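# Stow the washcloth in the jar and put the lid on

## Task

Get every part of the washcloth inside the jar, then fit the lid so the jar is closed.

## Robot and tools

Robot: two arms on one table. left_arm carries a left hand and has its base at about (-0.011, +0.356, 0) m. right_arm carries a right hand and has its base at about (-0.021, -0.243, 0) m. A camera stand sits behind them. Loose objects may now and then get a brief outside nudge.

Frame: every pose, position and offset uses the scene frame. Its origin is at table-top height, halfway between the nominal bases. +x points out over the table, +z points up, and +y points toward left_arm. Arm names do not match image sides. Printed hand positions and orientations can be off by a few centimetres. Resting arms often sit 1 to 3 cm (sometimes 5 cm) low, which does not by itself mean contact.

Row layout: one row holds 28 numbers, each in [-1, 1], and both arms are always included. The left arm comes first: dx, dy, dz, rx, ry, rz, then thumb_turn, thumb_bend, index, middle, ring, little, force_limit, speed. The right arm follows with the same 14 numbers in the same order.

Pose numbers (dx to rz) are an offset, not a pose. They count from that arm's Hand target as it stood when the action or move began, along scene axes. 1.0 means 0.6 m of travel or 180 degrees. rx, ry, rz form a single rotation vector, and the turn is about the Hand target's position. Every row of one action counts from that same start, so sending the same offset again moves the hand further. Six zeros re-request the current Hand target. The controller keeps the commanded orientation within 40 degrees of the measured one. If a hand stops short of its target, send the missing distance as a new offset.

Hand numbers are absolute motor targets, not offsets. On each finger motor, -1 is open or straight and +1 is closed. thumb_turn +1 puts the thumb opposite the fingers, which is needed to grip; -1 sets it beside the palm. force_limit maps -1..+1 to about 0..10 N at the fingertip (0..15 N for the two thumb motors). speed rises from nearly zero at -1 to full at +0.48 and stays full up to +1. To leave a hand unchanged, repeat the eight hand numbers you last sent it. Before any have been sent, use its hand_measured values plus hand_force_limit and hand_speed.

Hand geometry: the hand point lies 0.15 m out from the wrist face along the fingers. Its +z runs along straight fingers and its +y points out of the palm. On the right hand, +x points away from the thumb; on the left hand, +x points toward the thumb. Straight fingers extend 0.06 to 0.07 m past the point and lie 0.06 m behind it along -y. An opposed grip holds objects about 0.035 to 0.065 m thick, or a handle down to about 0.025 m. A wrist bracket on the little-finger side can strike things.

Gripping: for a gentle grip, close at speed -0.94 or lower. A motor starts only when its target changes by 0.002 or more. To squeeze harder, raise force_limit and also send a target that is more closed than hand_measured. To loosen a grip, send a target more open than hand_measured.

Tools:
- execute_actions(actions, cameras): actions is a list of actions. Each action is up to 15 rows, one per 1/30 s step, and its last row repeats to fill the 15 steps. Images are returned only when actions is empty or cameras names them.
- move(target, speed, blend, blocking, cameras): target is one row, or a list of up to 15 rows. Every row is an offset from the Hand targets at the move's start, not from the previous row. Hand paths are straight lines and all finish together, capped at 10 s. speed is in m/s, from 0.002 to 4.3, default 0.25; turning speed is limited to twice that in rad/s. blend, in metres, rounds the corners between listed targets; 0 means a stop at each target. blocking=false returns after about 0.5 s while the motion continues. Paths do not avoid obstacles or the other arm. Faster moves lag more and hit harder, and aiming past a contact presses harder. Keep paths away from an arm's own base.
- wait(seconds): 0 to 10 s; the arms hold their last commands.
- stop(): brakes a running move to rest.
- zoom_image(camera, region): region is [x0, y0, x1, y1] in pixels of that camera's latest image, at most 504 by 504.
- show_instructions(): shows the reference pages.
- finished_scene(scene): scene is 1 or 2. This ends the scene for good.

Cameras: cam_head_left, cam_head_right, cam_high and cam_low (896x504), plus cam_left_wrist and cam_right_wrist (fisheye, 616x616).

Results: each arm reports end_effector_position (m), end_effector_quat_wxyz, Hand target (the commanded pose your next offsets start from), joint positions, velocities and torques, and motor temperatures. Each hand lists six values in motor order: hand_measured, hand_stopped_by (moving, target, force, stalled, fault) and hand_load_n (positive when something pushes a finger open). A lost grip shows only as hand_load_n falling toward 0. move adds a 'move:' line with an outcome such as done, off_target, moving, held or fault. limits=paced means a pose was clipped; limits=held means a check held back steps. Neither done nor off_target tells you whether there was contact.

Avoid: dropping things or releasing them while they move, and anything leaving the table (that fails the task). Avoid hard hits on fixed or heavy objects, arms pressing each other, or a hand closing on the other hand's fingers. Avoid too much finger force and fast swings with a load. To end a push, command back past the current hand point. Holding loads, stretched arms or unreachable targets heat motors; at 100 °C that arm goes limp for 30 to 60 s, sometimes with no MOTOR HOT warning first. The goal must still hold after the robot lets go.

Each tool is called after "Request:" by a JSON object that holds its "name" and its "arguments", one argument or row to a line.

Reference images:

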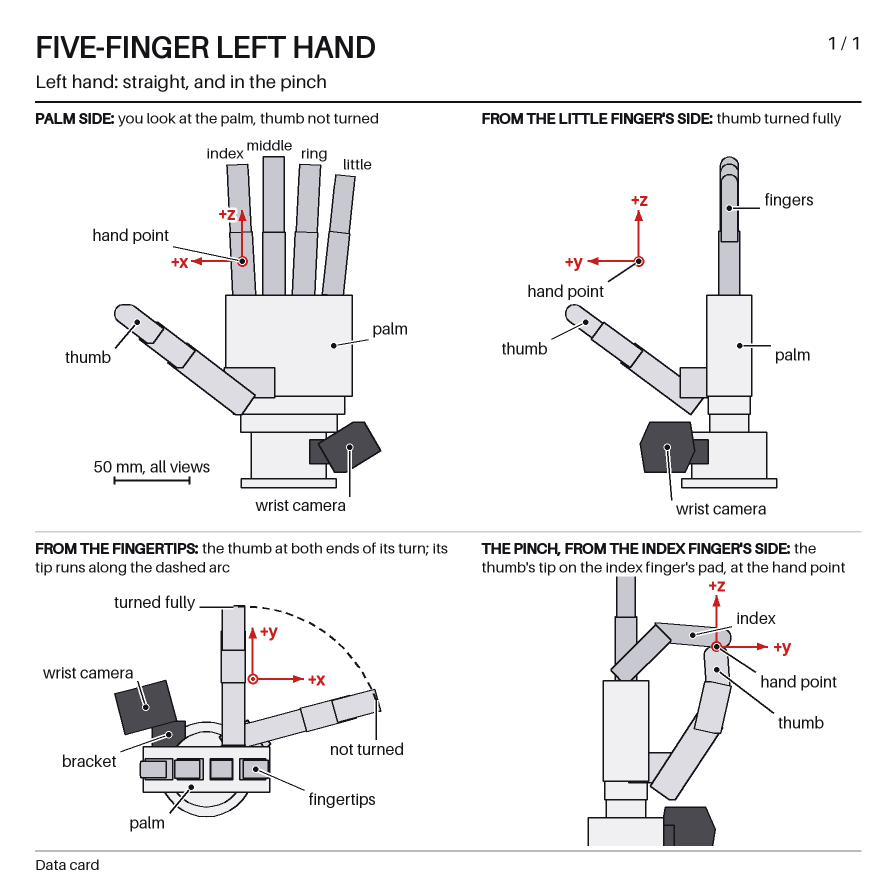

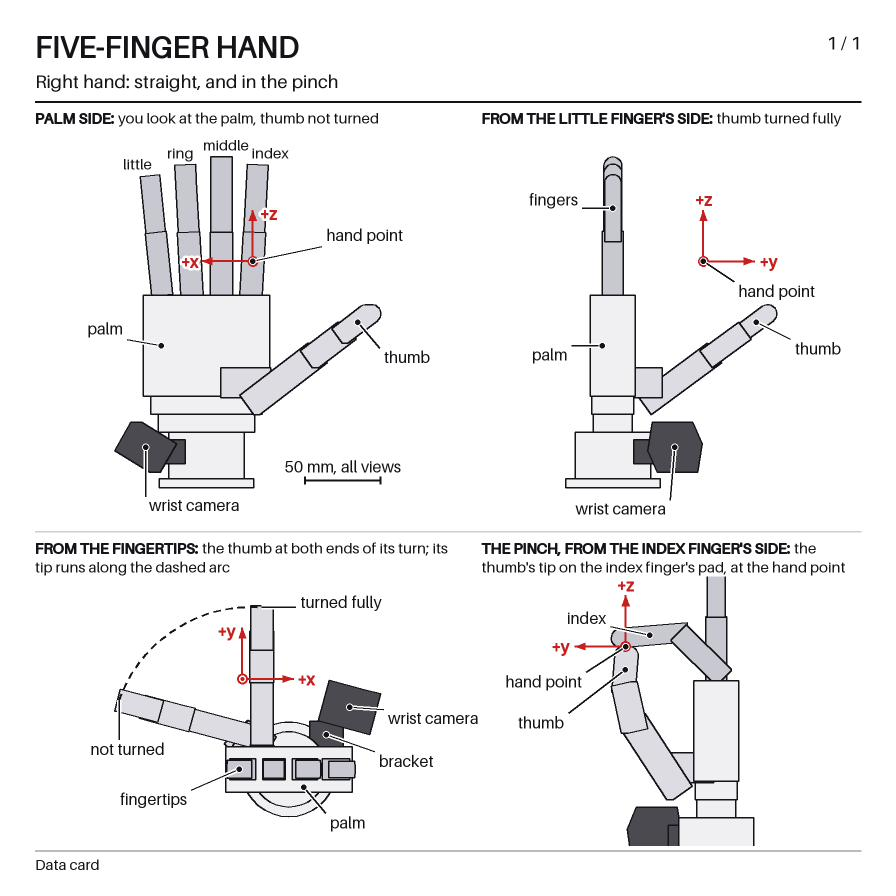

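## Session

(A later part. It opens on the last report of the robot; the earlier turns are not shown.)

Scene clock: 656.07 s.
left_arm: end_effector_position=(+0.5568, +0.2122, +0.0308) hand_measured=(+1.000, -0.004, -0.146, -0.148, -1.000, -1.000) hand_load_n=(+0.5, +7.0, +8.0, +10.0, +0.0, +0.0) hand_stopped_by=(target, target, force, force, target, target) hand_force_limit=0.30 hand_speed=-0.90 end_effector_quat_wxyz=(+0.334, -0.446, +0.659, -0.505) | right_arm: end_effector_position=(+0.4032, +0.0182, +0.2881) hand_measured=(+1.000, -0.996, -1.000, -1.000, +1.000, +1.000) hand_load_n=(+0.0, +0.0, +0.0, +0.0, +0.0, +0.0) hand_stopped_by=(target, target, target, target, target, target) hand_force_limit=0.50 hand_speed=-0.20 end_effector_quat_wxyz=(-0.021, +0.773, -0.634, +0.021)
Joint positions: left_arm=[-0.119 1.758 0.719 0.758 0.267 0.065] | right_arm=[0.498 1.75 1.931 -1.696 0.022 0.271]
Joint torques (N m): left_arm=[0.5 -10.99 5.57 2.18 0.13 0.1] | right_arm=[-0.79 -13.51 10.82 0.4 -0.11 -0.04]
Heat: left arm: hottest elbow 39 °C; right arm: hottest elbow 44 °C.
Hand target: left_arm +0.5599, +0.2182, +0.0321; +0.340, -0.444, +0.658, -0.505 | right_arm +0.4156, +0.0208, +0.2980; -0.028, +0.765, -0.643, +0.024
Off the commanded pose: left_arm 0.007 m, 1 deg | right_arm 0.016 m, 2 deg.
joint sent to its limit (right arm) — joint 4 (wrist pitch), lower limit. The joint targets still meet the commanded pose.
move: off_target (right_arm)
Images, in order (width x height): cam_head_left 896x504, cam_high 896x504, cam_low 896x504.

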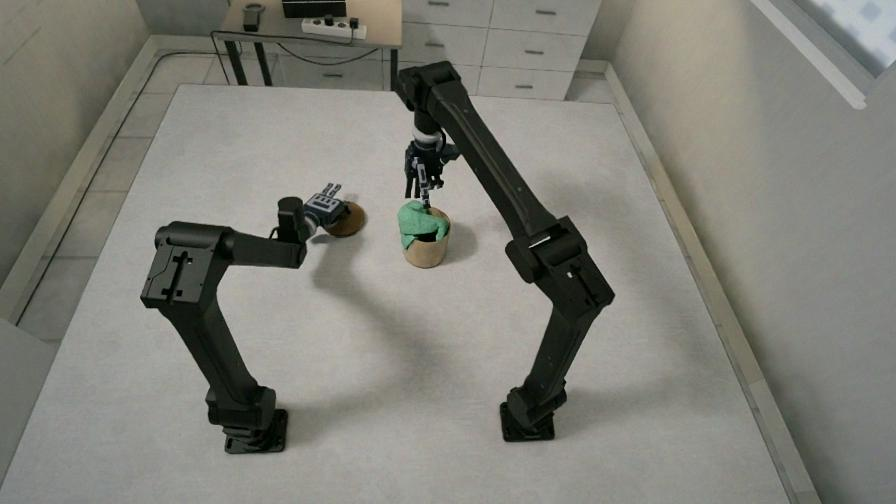

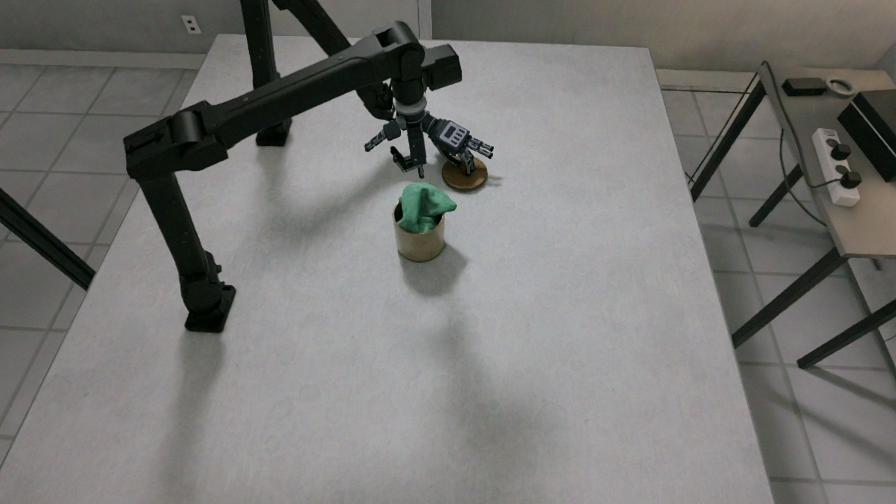

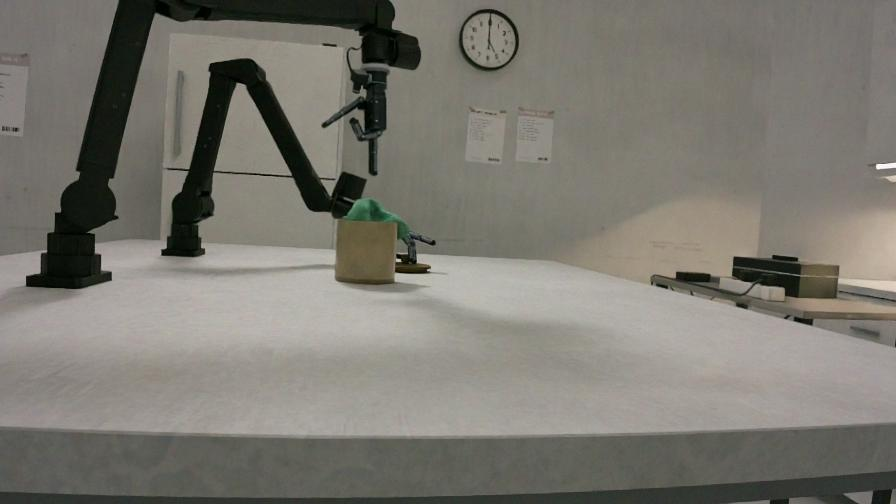

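Request:
{"name": "move", "arguments": {
  "target": [
    [0,0,0,0,0,0, 1,0.0,0.2,0.2,-1,-1,0.3,-0.9, -0.019,-0.005,-0.30,0,0,0, 1,-1,-1,-1,1,1,0.5,-0.2],
    [0,0,0,0,0,0, 1,0.0,0.2,0.2,-1,-1,0.3,-0.9, -0.019,-0.005,-0.08,0,0,0, 1,-1,-1,-1,1,1,0.5,-0.2]
  ],
  "speed": 0.1,
  "cameras": ["cam_high", "cam_low", "cam_head_left", "cam_left_wrist"]
}}

Request:
{"name": "zoom_image", "arguments": {
  "camera": "cam_head_left",
  "region": [340, 130, 560, 300]
}}

Request:
{"name": "zoom_image", "arguments": {
  "camera": "cam_high",
  "region": [330, 100, 520, 280]
}}

Request:
{"name": "zoom_image", "arguments": {
  "camera": "cam_low",
  "region": [260, 120, 470, 300]
}}

Scene clock: 679.87 s.
left_arm: end_effector_position=(+0.5568, +0.2122, +0.0308) hand_measured=(+1.000, -0.004, -0.146, -0.148, -1.000, -1.000) hand_load_n=(+0.5, +7.0, +8.0, +10.5, +0.0, +0.0) hand_stopped_by=(target, target, force, force, target, target) hand_force_limit=0.30 hand_speed=-0.90 end_effector_quat_wxyz=(+0.334, -0.446, +0.659, -0.505) | right_arm: end_effector_position=(+0.3910, +0.0123, +0.2409) hand_measured=(+1.000, -0.996, -1.000, -1.000, +1.000, +1.000) hand_load_n=(+0.0, +0.0, +0.0, +0.0, +0.0, +0.0) hand_stopped_by=(target, target, target, target, target, target) hand_force_limit=0.50 hand_speed=-0.20 end_effector_quat_wxyz=(-0.018, +0.770, -0.638, +0.019)
Joint positions: left_arm=[-0.119 1.758 0.719 0.758 0.267 0.065] | right_arm=[0.497 1.7 1.739 -1.561 0.02 0.28]
Joint torques (N m): left_arm=[0.91 -11.58 5.44 2.29 0.09 0.06] | right_arm=[-0.44 -12.63 10.99 0.38 -0.02 -0.08]
Heat: left arm: hottest elbow 39 °C; right arm: hottest elbow 46 °C.
Hand target: left_arm +0.5599, +0.2182, +0.0321; +0.340, -0.444, +0.658, -0.505 | right_arm +0.4042, +0.0178, +0.2499; -0.028, +0.765, -0.643, +0.023
Off the commanded pose: left_arm 0.007 m, 1 deg | right_arm 0.017 m, 1 deg.
move: off_target (right_arm)
Images, in order (width x height): cam_head_left 896x504, cam_high 896x504, cam_low 896x504, cam_left_wrist 616x616.

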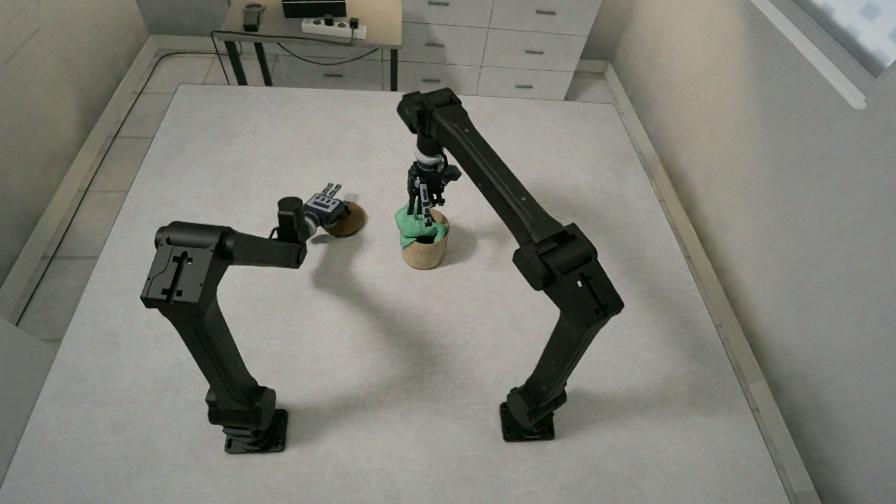

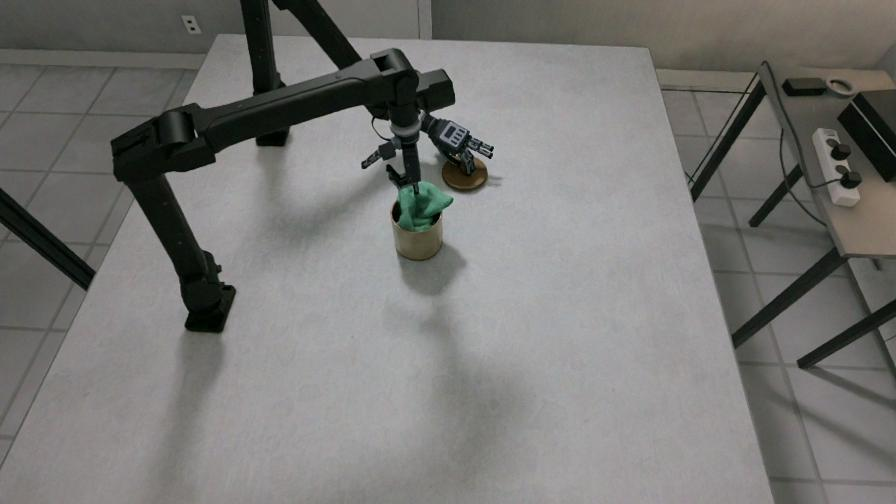

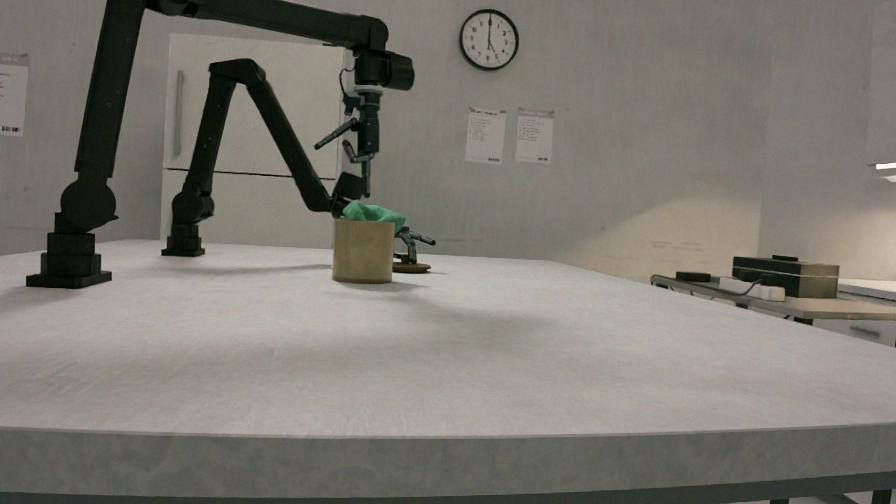

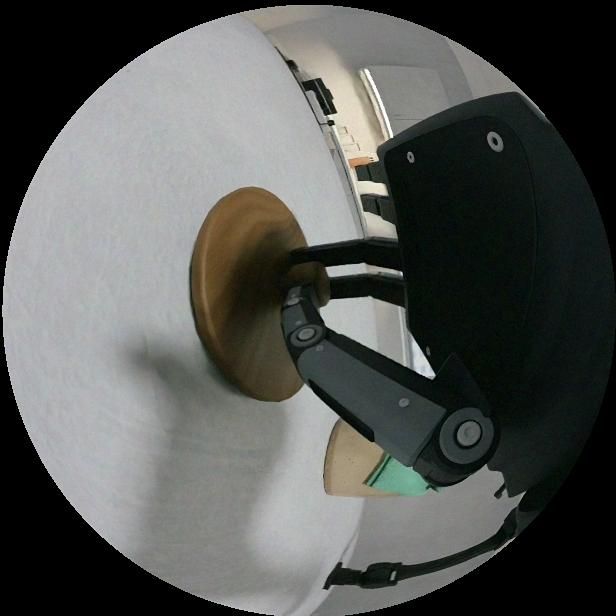

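Scaled by 2.291 from the camera's 896x504 image, which has a finer 1280x720 frame.

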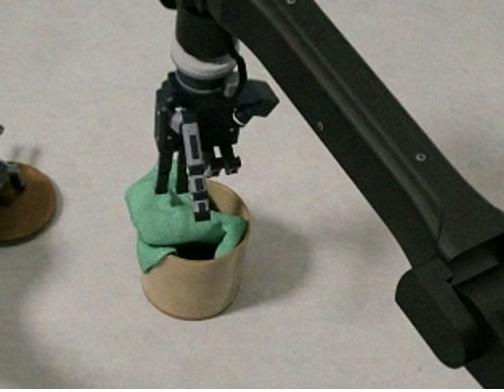

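Scaled by 2.653 from the camera's 896x504 image, which has a finer 1280x720 frame.

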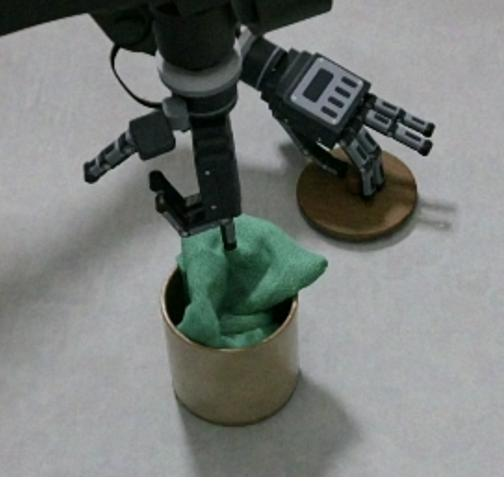

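Scaled by 2.400 from the camera's 896x504 image, which has a finer 1280x720 frame.

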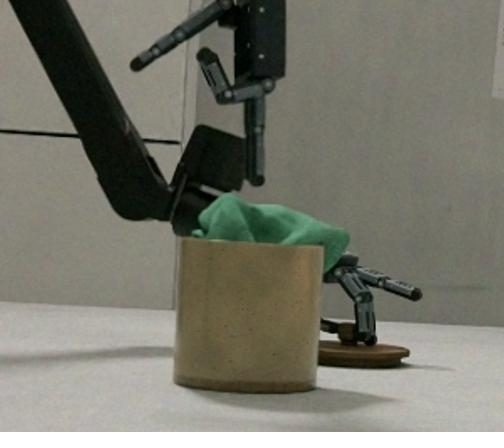

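Request:
{"name": "move", "arguments": {
  "target": [
    [0,0,0,0,0,0, 1,0.0,0.2,0.2,-1,-1,0.3,-0.9, 0.01,0,0.08,0,0,0.1, 1,-1,-1,-1,-1,1,0.5,-0.2],
    [0,0,0,0,0,0, 1,0.0,0.2,0.2,-1,-1,0.3,-0.9, 0.065,0.03,0.09,0,0,0.444, 1,-1,-1,-1,-1,1,0.5,-0.2]
  ],
  "speed": 0.2,
  "cameras": ["cam_high", "cam_low", "cam_head_left", "cam_right_wrist"]
}}

Request:
{"name": "zoom_image", "arguments": {
  "camera": "cam_head_left",
  "region": [340, 130, 560, 300]
}}

Request:
{"name": "zoom_image", "arguments": {
  "camera": "cam_high",
  "region": [330, 70, 520, 280]
}}

Scene clock: 717.07 s.
left_arm: end_effector_position=(+0.5568, +0.2122, +0.0308) hand_measured=(+1.000, -0.004, -0.146, -0.148, -1.000, -1.000) hand_load_n=(+0.5, +7.0, +8.0, +10.5, +0.5, +0.0) hand_stopped_by=(target, target, force, force, target, target) hand_force_limit=0.30 hand_speed=-0.90 end_effector_quat_wxyz=(+0.334, -0.446, +0.659, -0.505) | right_arm: end_effector_position=(+0.4349, +0.0267, +0.2972) hand_measured=(+1.000, -0.996, -1.000, -1.000, -1.000, +1.000) hand_load_n=(+0.0, +0.0, +0.0, +0.0, +0.0, +0.0) hand_stopped_by=(target, target, target, target, target, target) hand_force_limit=0.50 hand_speed=-0.20 end_effector_quat_wxyz=(-0.057, +0.998, -0.013, +0.035)
Joint positions: left_arm=[-0.119 1.758 0.719 0.758 0.267 0.065] | right_arm=[0.604 1.834 2.082 -1.697 -0.055 -0.965]
Joint torques (N m): left_arm=[0.15 -11.46 5.59 2.62 0.11 0.07] | right_arm=[0.67 -14.39 10.82 0.55 -0.06 -0.35]
Motor temperatures (°C): left_arm=[29 34 39 29 29 24] | right_arm=[27 33 51 28 27 24]
Heat: left arm: hottest elbow 39 °C; right arm: hottest elbow 51 °C.
Hand target: left_arm +0.5599, +0.2182, +0.0321; +0.340, -0.444, +0.658, -0.505 | right_arm +0.4432, +0.0358, +0.3039; -0.036, +0.999, -0.001, +0.000
Off the commanded pose: left_arm 0.007 m, 1 deg | right_arm 0.014 m, 5 deg.
joint sent to its limit (right arm) — joint 4 (wrist pitch), lower limit. The joint targets are off in orientation, not in position.
move: off_target (right_arm)
Images, in order (width x height): cam_head_left 896x504, cam_high 896x504, cam_low 896x504, cam_right_wrist 616x616.

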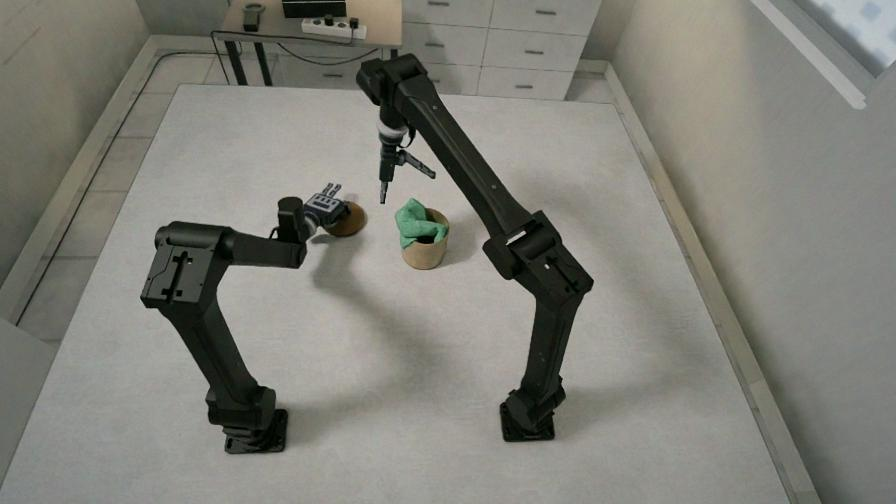

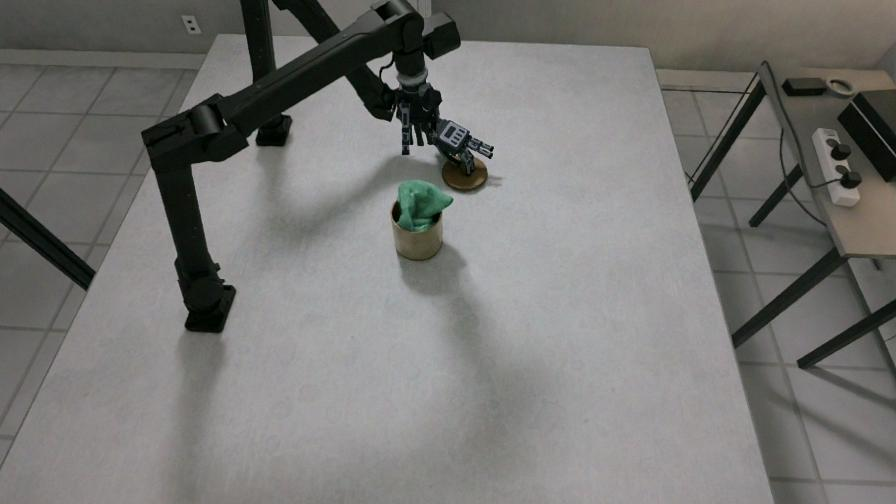

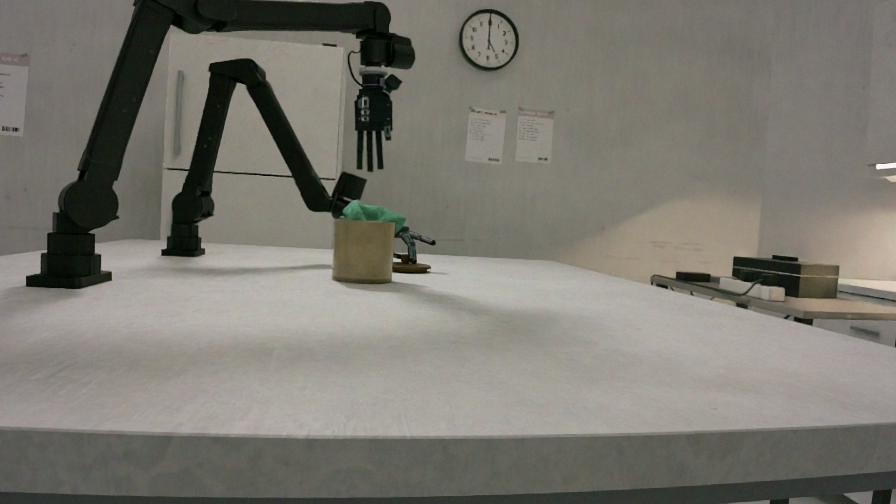

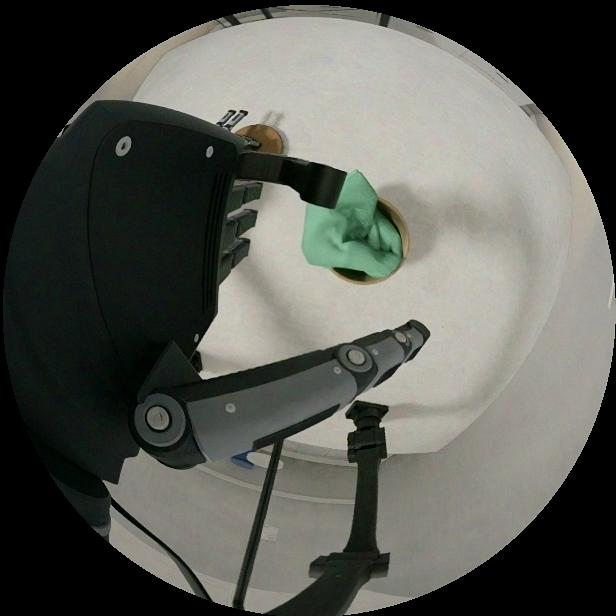

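Scaled by 2.291 from the camera's 896x504 image, which has a finer 1280x720 frame.

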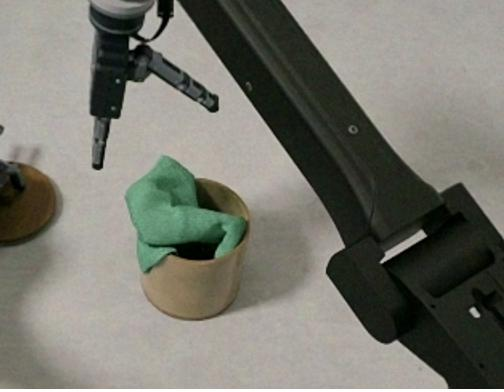

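Scaled by 2.400 from the camera's 896x504 image, which has a finer 1280x720 frame.

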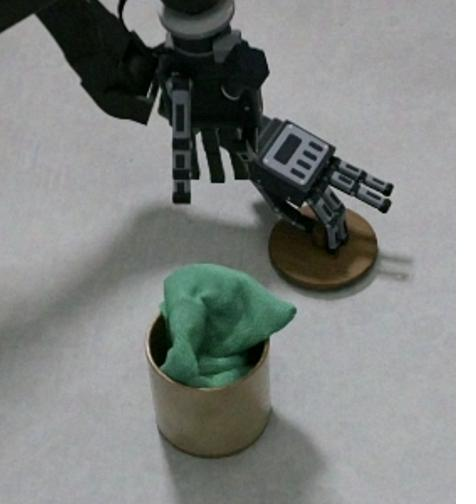

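Request:
{"name": "move", "arguments": {
  "target": [
    [0,0,0,0,0,0, 1,0.0,0.2,0.2,-1,-1,0.3,-0.9, 0.1,-0.005,0.01,0,0,-0.3056, 1,-1,-1,-1,-1,1,0.5,-0.2],
    [0,0,0,0,0,0, 1,0.0,0.2,0.2,-1,-1,0.3,-0.9, 0.09,-0.01,-0.17,0,0,-0.3056, 1,-1,-1,-1,-1,1,0.5,-0.2]
  ],
  "speed": 0.18,
  "cameras": ["cam_high", "cam_low", "cam_head_left"]
}}

Request:
{"name": "zoom_image", "arguments": {
  "camera": "cam_head_left",
  "region": [340, 130, 560, 300]
}}

Request:
{"name": "zoom_image", "arguments": {
  "camera": "cam_high",
  "region": [330, 70, 520, 280]
}}

Request:
{"name": "zoom_image", "arguments": {
  "camera": "cam_low",
  "region": [260, 120, 470, 300]
}}

Scene clock: 746.53 s.
left_arm: end_effector_position=(+0.5568, +0.2122, +0.0308) hand_measured=(+1.000, -0.004, -0.146, -0.148, -1.000, -1.000) hand_load_n=(+0.5, +7.0, +8.0, +10.5, +0.0, +0.0) hand_stopped_by=(target, target, force, force, target, target) hand_force_limit=0.30 hand_speed=-0.90 end_effector_quat_wxyz=(+0.334, -0.446, +0.659, -0.505) | right_arm: end_effector_position=(+0.4921, +0.0299, +0.2107) hand_measured=(+1.000, -0.996, -1.000, -1.000, -1.000, +1.000) hand_load_n=(+0.0, +0.0, +0.5, +0.0, +0.0, +0.5) hand_stopped_by=(target, target, target, target, target, target) hand_force_limit=0.50 hand_speed=-0.20 end_effector_quat_wxyz=(-0.034, +0.890, -0.455, +0.017)
Joint positions: left_arm=[-0.119 1.758 0.719 0.758 0.267 0.065] | right_arm=[0.479 2.014 2.117 -1.598 -0.014 -0.174]
Joint torques (N m): left_arm=[1.44 -11.75 5.5 2.3 0.06 0.11] | right_arm=[-0.44 -17.55 7.01 1.29 0.04 -0.06]
Heat: left arm: hottest elbow 39 °C; right arm: hottest elbow 50 °C.
Hand target: left_arm +0.5599, +0.2182, +0.0321; +0.340, -0.444, +0.658, -0.505 | right_arm +0.4972, +0.0298, +0.2018; -0.032, +0.886, -0.463, +0.017
Off the commanded pose: left_arm 0.007 m, 1 deg | right_arm 0.010 m, 1 deg.
move: done
Images, in order (width x height): cam_head_left 896x504, cam_high 896x504, cam_low 896x504.

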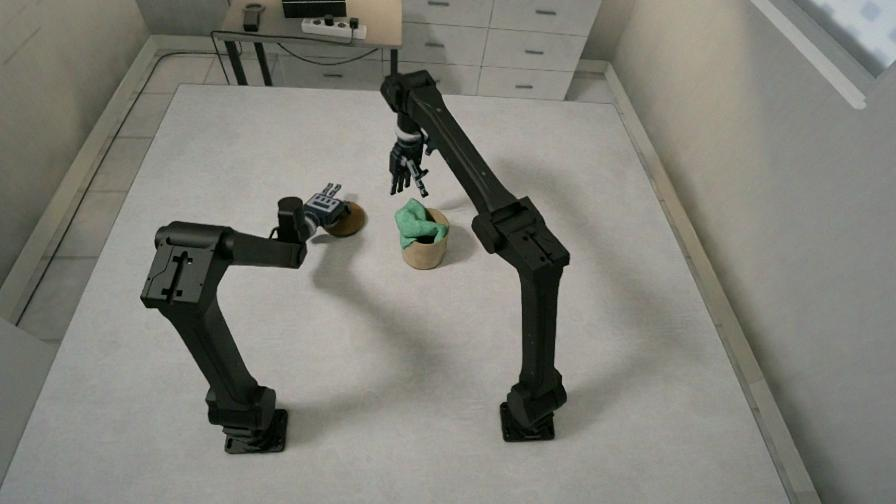

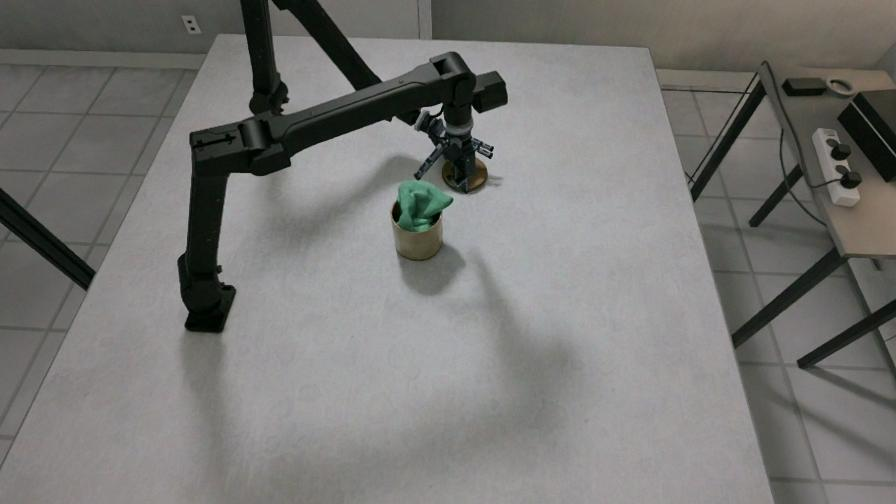

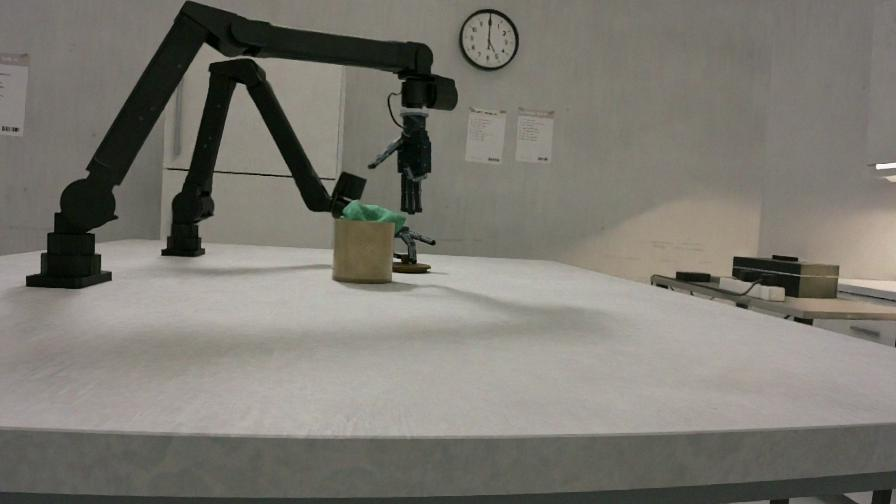

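Scaled by 2.291 from the camera's 896x504 image, which has a finer 1280x720 frame.

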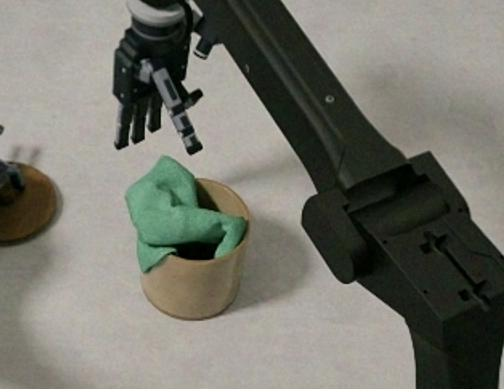

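Scaled by 2.400 from the camera's 896x504 image, which has a finer 1280x720 frame.

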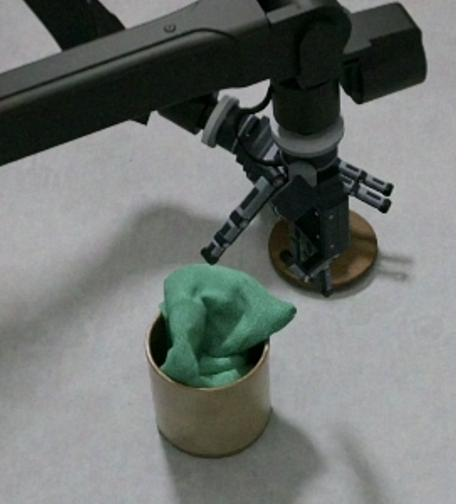

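Scaled by 2.400 from the camera's 896x504 image, which has a finer 1280x720 frame.

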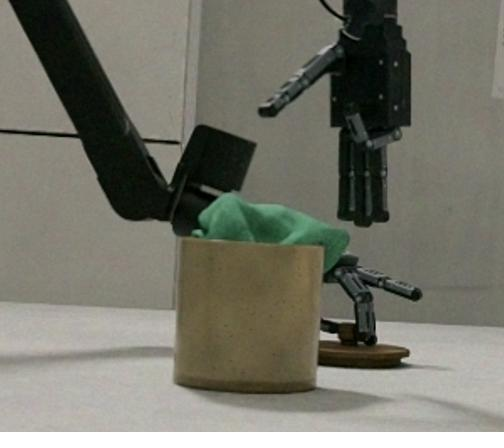

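Request:
{"name": "move", "arguments": {
  "target": [
    [0,0,0,0,0,0, 1,0.0,0.2,0.2,-1,-1,0.3,-0.9, -0.142,-0.069,0.0,0,0,0, 1,-1,-1,-1,-1,1,0.5,-0.2]
  ],
  "speed": 0.08,
  "cameras": ["cam_high", "cam_low", "cam_head_left"]
}}

Request:
{"name": "zoom_image", "arguments": {
  "camera": "cam_head_left",
  "region": [340, 130, 560, 300]
}}

Request:
{"name": "zoom_image", "arguments": {
  "camera": "cam_high",
  "region": [330, 70, 520, 280]
}}

Request:
{"name": "zoom_image", "arguments": {
  "camera": "cam_low",
  "region": [260, 120, 470, 300]
}}

Scene clock: 767.30 s.
left_arm: end_effector_position=(+0.5568, +0.2122, +0.0308) hand_measured=(+1.000, -0.004, -0.146, -0.148, -1.000, -1.000) hand_load_n=(+0.5, +7.0, +8.0, +10.5, +0.0, +0.0) hand_stopped_by=(target, target, force, force, target, target) hand_force_limit=0.30 hand_speed=-0.90 end_effector_quat_wxyz=(+0.334, -0.446, +0.659, -0.505) | right_arm: end_effector_position=(+0.4131, -0.0083, +0.1965) hand_measured=(+1.000, -0.996, -1.000, -1.000, -1.000, +1.000) hand_load_n=(+0.0, +0.0, +0.0, +0.0, +0.0, +0.0) hand_stopped_by=(target, target, target, target, target, target) hand_force_limit=0.50 hand_speed=-0.20 end_effector_quat_wxyz=(-0.027, +0.890, -0.455, +0.011)
Joint positions: left_arm=[-0.119 1.758 0.719 0.758 0.267 0.065] | right_arm=[0.479 1.765 1.709 -1.458 -0.014 -0.174]
Joint torques (N m): left_arm=[1.26 -11.4 5.45 2.76 0.1 0.11] | right_arm=[-0.62 -17.14 6.34 0.99 0.02 -0.08]
Motor temperatures (°C): left_arm=[29 34 38 29 29 24] | right_arm=[27 35 45 28 27 24]
Heat: left arm: hottest elbow 38 °C; right arm: hottest elbow 45 °C.
Hand target: left_arm +0.5599, +0.2182, +0.0321; +0.340, -0.444, +0.658, -0.505 | right_arm +0.4119, -0.0116, +0.2020; -0.032, +0.886, -0.463, +0.017
Off the commanded pose: left_arm 0.007 m, 1 deg | right_arm 0.006 m, 1 deg.
move: done
Images, in order (width x height): cam_head_left 896x504, cam_high 896x504, cam_low 896x504.

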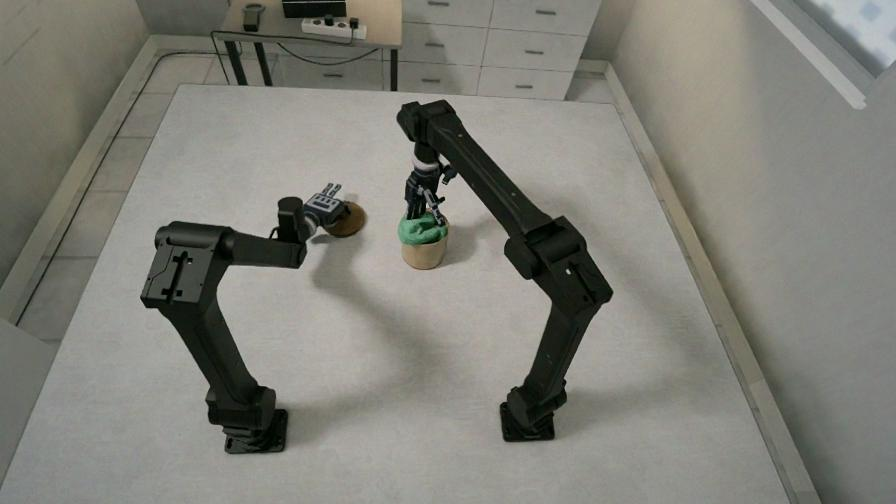

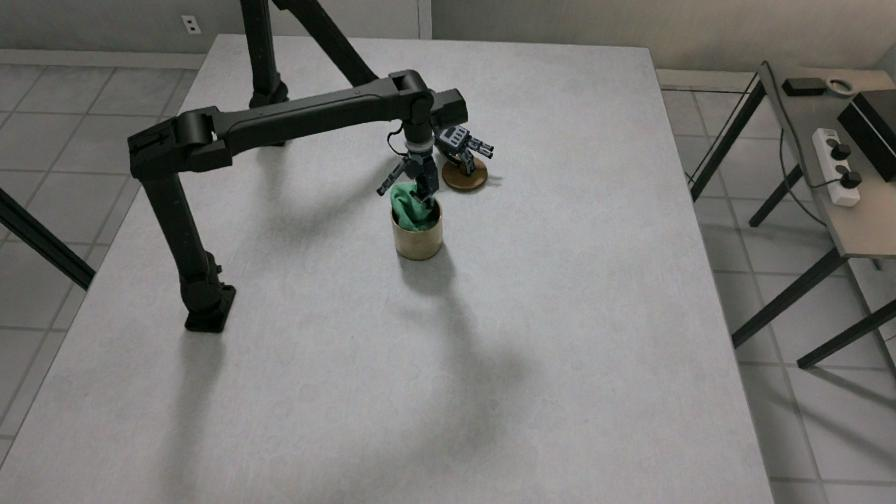

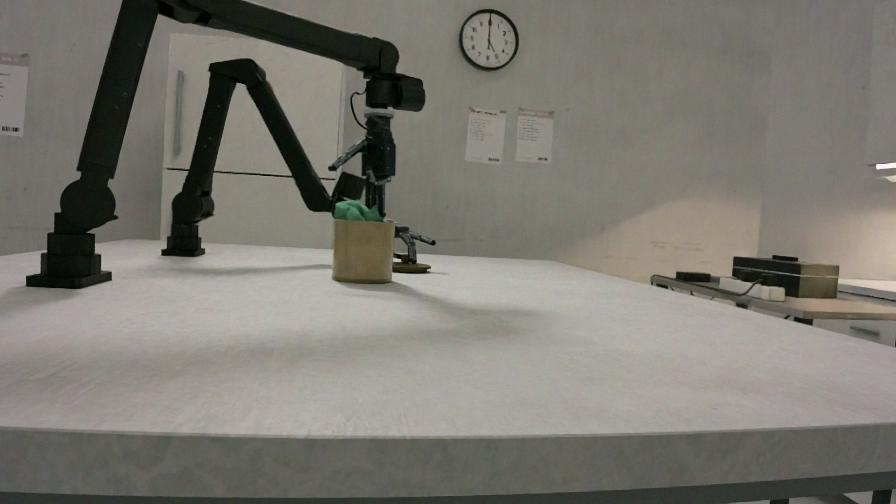

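Scaled by 2.291 from the camera's 896x504 image, which has a finer 1280x720 frame.

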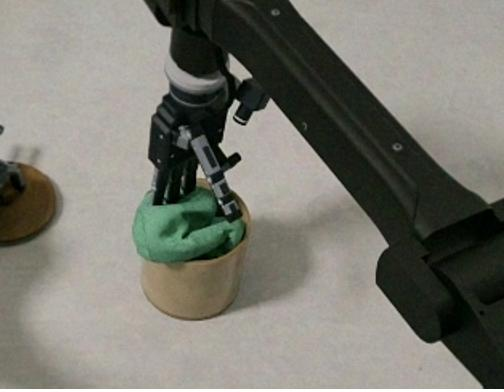

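Scaled by 2.400 from the camera's 896x504 image, which has a finer 1280x720 frame.

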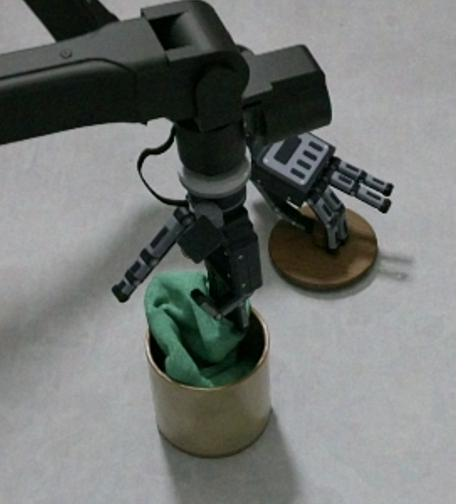

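Scaled by 2.400 from the camera's 896x504 image, which has a finer 1280x720 frame.

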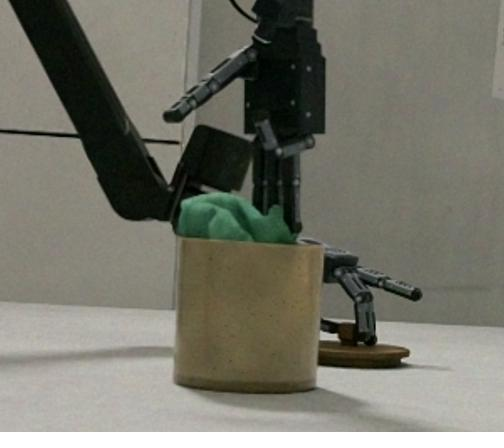

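Request:
{"name": "move", "arguments": {
  "target": [
    [0,0,0,0,0,0,1,0.0,0.2,0.2,-1,-1,0.3,-0.9,0,0,-0.145,0,0,0,1,-1,-1,-1,-1,1,0.5,-0.2],
    [0,0,0,0,0,0,1,0.0,0.2,0.2,-1,-1,0.3,-0.9,0,0,0.10,0,0,0,1,-1,-1,-1,-1,1,0.5,-0.2]
  ],
  "speed": 0.1,
  "cameras": ["cam_head_left","cam_high","cam_low"]
}}

Request:
{"name": "zoom_image", "arguments": {
  "camera": "cam_high",
  "region": [330, 70, 520, 280]
}}

Request:
{"name": "zoom_image", "arguments": {
  "camera": "cam_low",
  "region": [260, 120, 470, 300]
}}

Request:
{"name": "zoom_image", "arguments": {
  "camera": "cam_head_left",
  "region": [340, 130, 560, 300]
}}

Scene clock: 815.73 s.
left_arm: end_effector_position=(+0.5568, +0.2122, +0.0308) hand_measured=(+1.000, -0.004, -0.146, -0.148, -1.000, -1.000) hand_load_n=(+1.0, +7.0, +8.0, +10.5, +0.0, +0.0) hand_stopped_by=(target, target, force, force, target, target) hand_force_limit=0.30 hand_speed=-0.90 end_effector_quat_wxyz=(+0.334, -0.446, +0.659, -0.505) | right_arm: end_effector_position=(+0.4028, -0.0167, +0.2400) hand_measured=(+1.000, -0.996, -1.000, -1.000, -1.000, +1.000) hand_load_n=(+0.0, +0.0, +0.0, +0.0, +0.0, +0.0) hand_stopped_by=(target, target, target, target, target, target) hand_force_limit=0.50 hand_speed=-0.20 end_effector_quat_wxyz=(-0.011, +0.889, -0.458, +0.002)
Joint positions: left_arm=[-0.119 1.758 0.719 0.758 0.267 0.065] | right_arm=[0.474 1.755 1.805 -1.6 -0.01 -0.174]
Joint torques (N m): left_arm=[1.2 -12.45 5.56 2.55 0.12 0.06] | right_arm=[-0.09 -16.03 10.99 0.34 -0.11 -0.08]
Heat: left arm: hottest elbow 38 °C; right arm: hottest elbow 42 °C.
Hand target: left_arm +0.5599, +0.2182, +0.0321; +0.340, -0.444, +0.658, -0.505 | right_arm +0.4119, -0.0116, +0.2618; -0.032, +0.886, -0.463, +0.017
Off the commanded pose: left_arm 0.007 m, 1 deg | right_arm 0.024 m, 3 deg.
move: off_target (right_arm)
Images, in order (width x height): cam_head_left 896x504, cam_high 896x504, cam_low 896x504.

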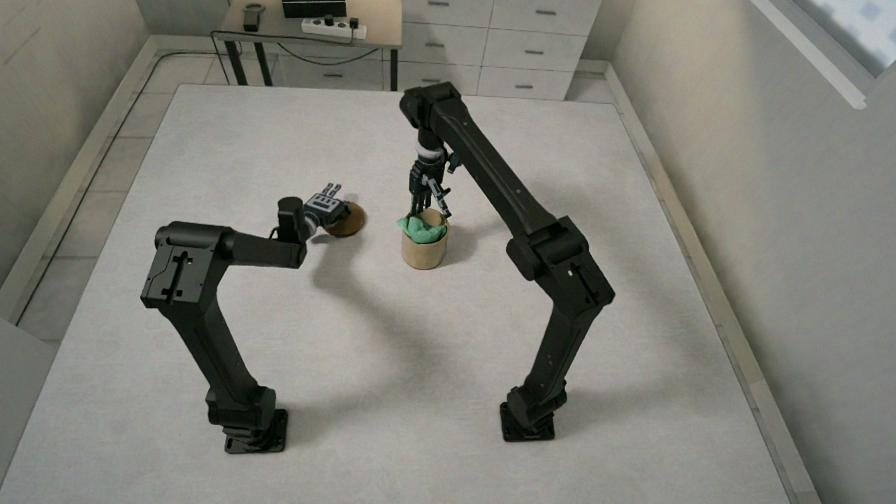

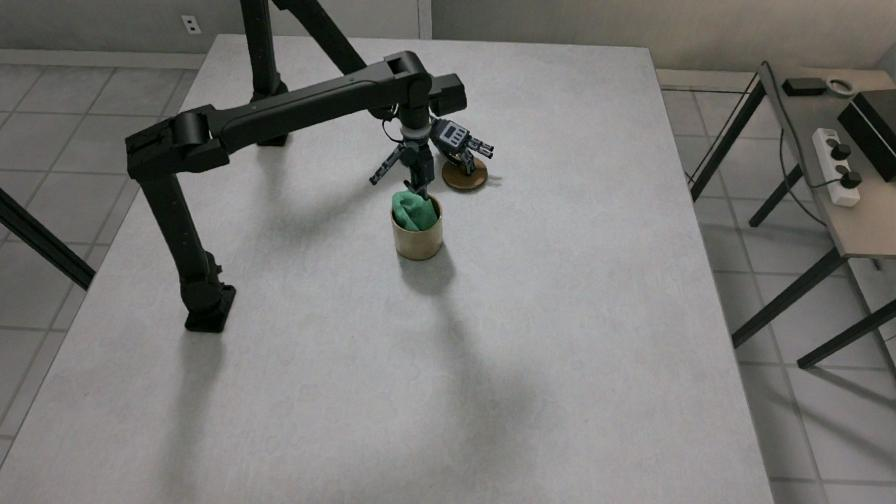

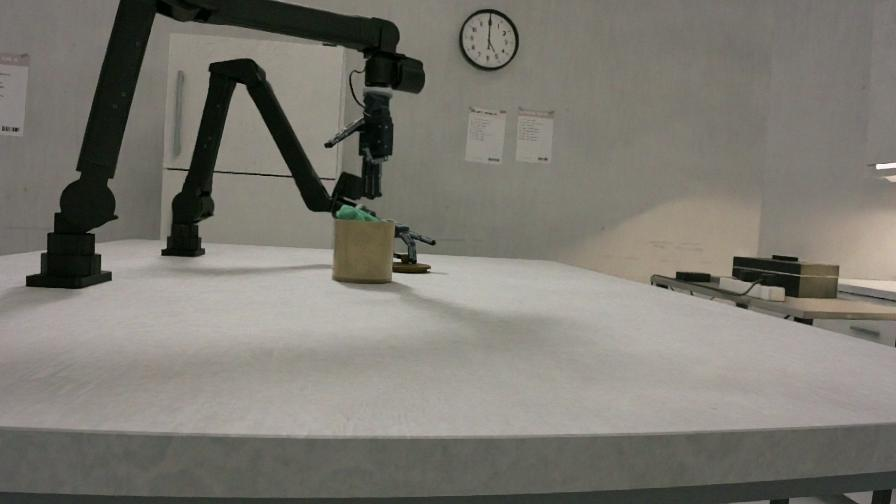

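Scaled by 2.400 from the camera's 896x504 image, which has a finer 1280x720 frame.

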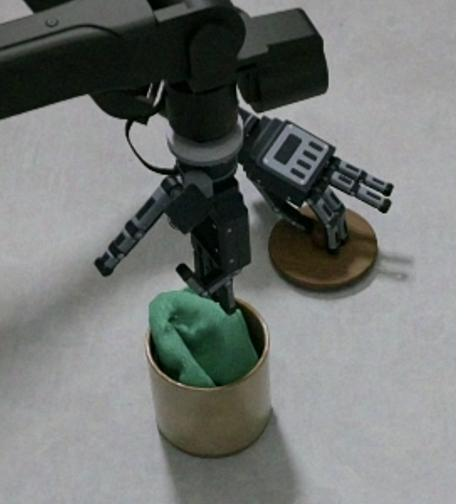

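Scaled by 2.400 from the camera's 896x504 image, which has a finer 1280x720 frame.

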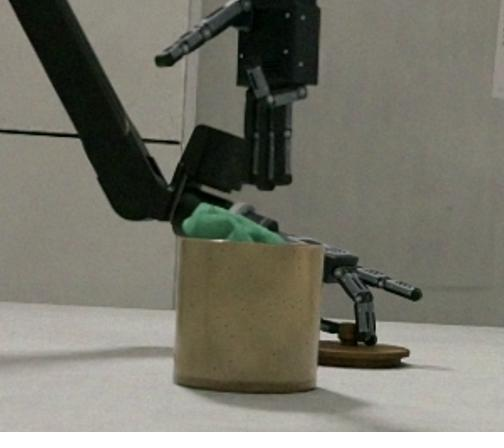

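Scaled by 2.291 from the camera's 896x504 image, which has a finer 1280x720 frame.

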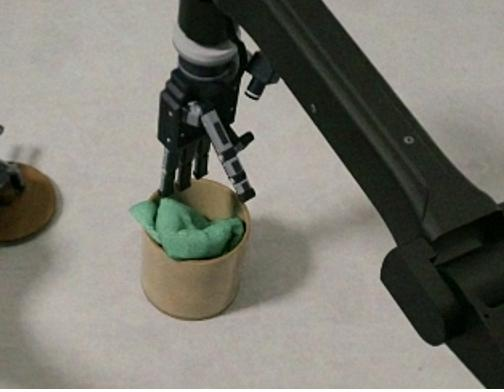

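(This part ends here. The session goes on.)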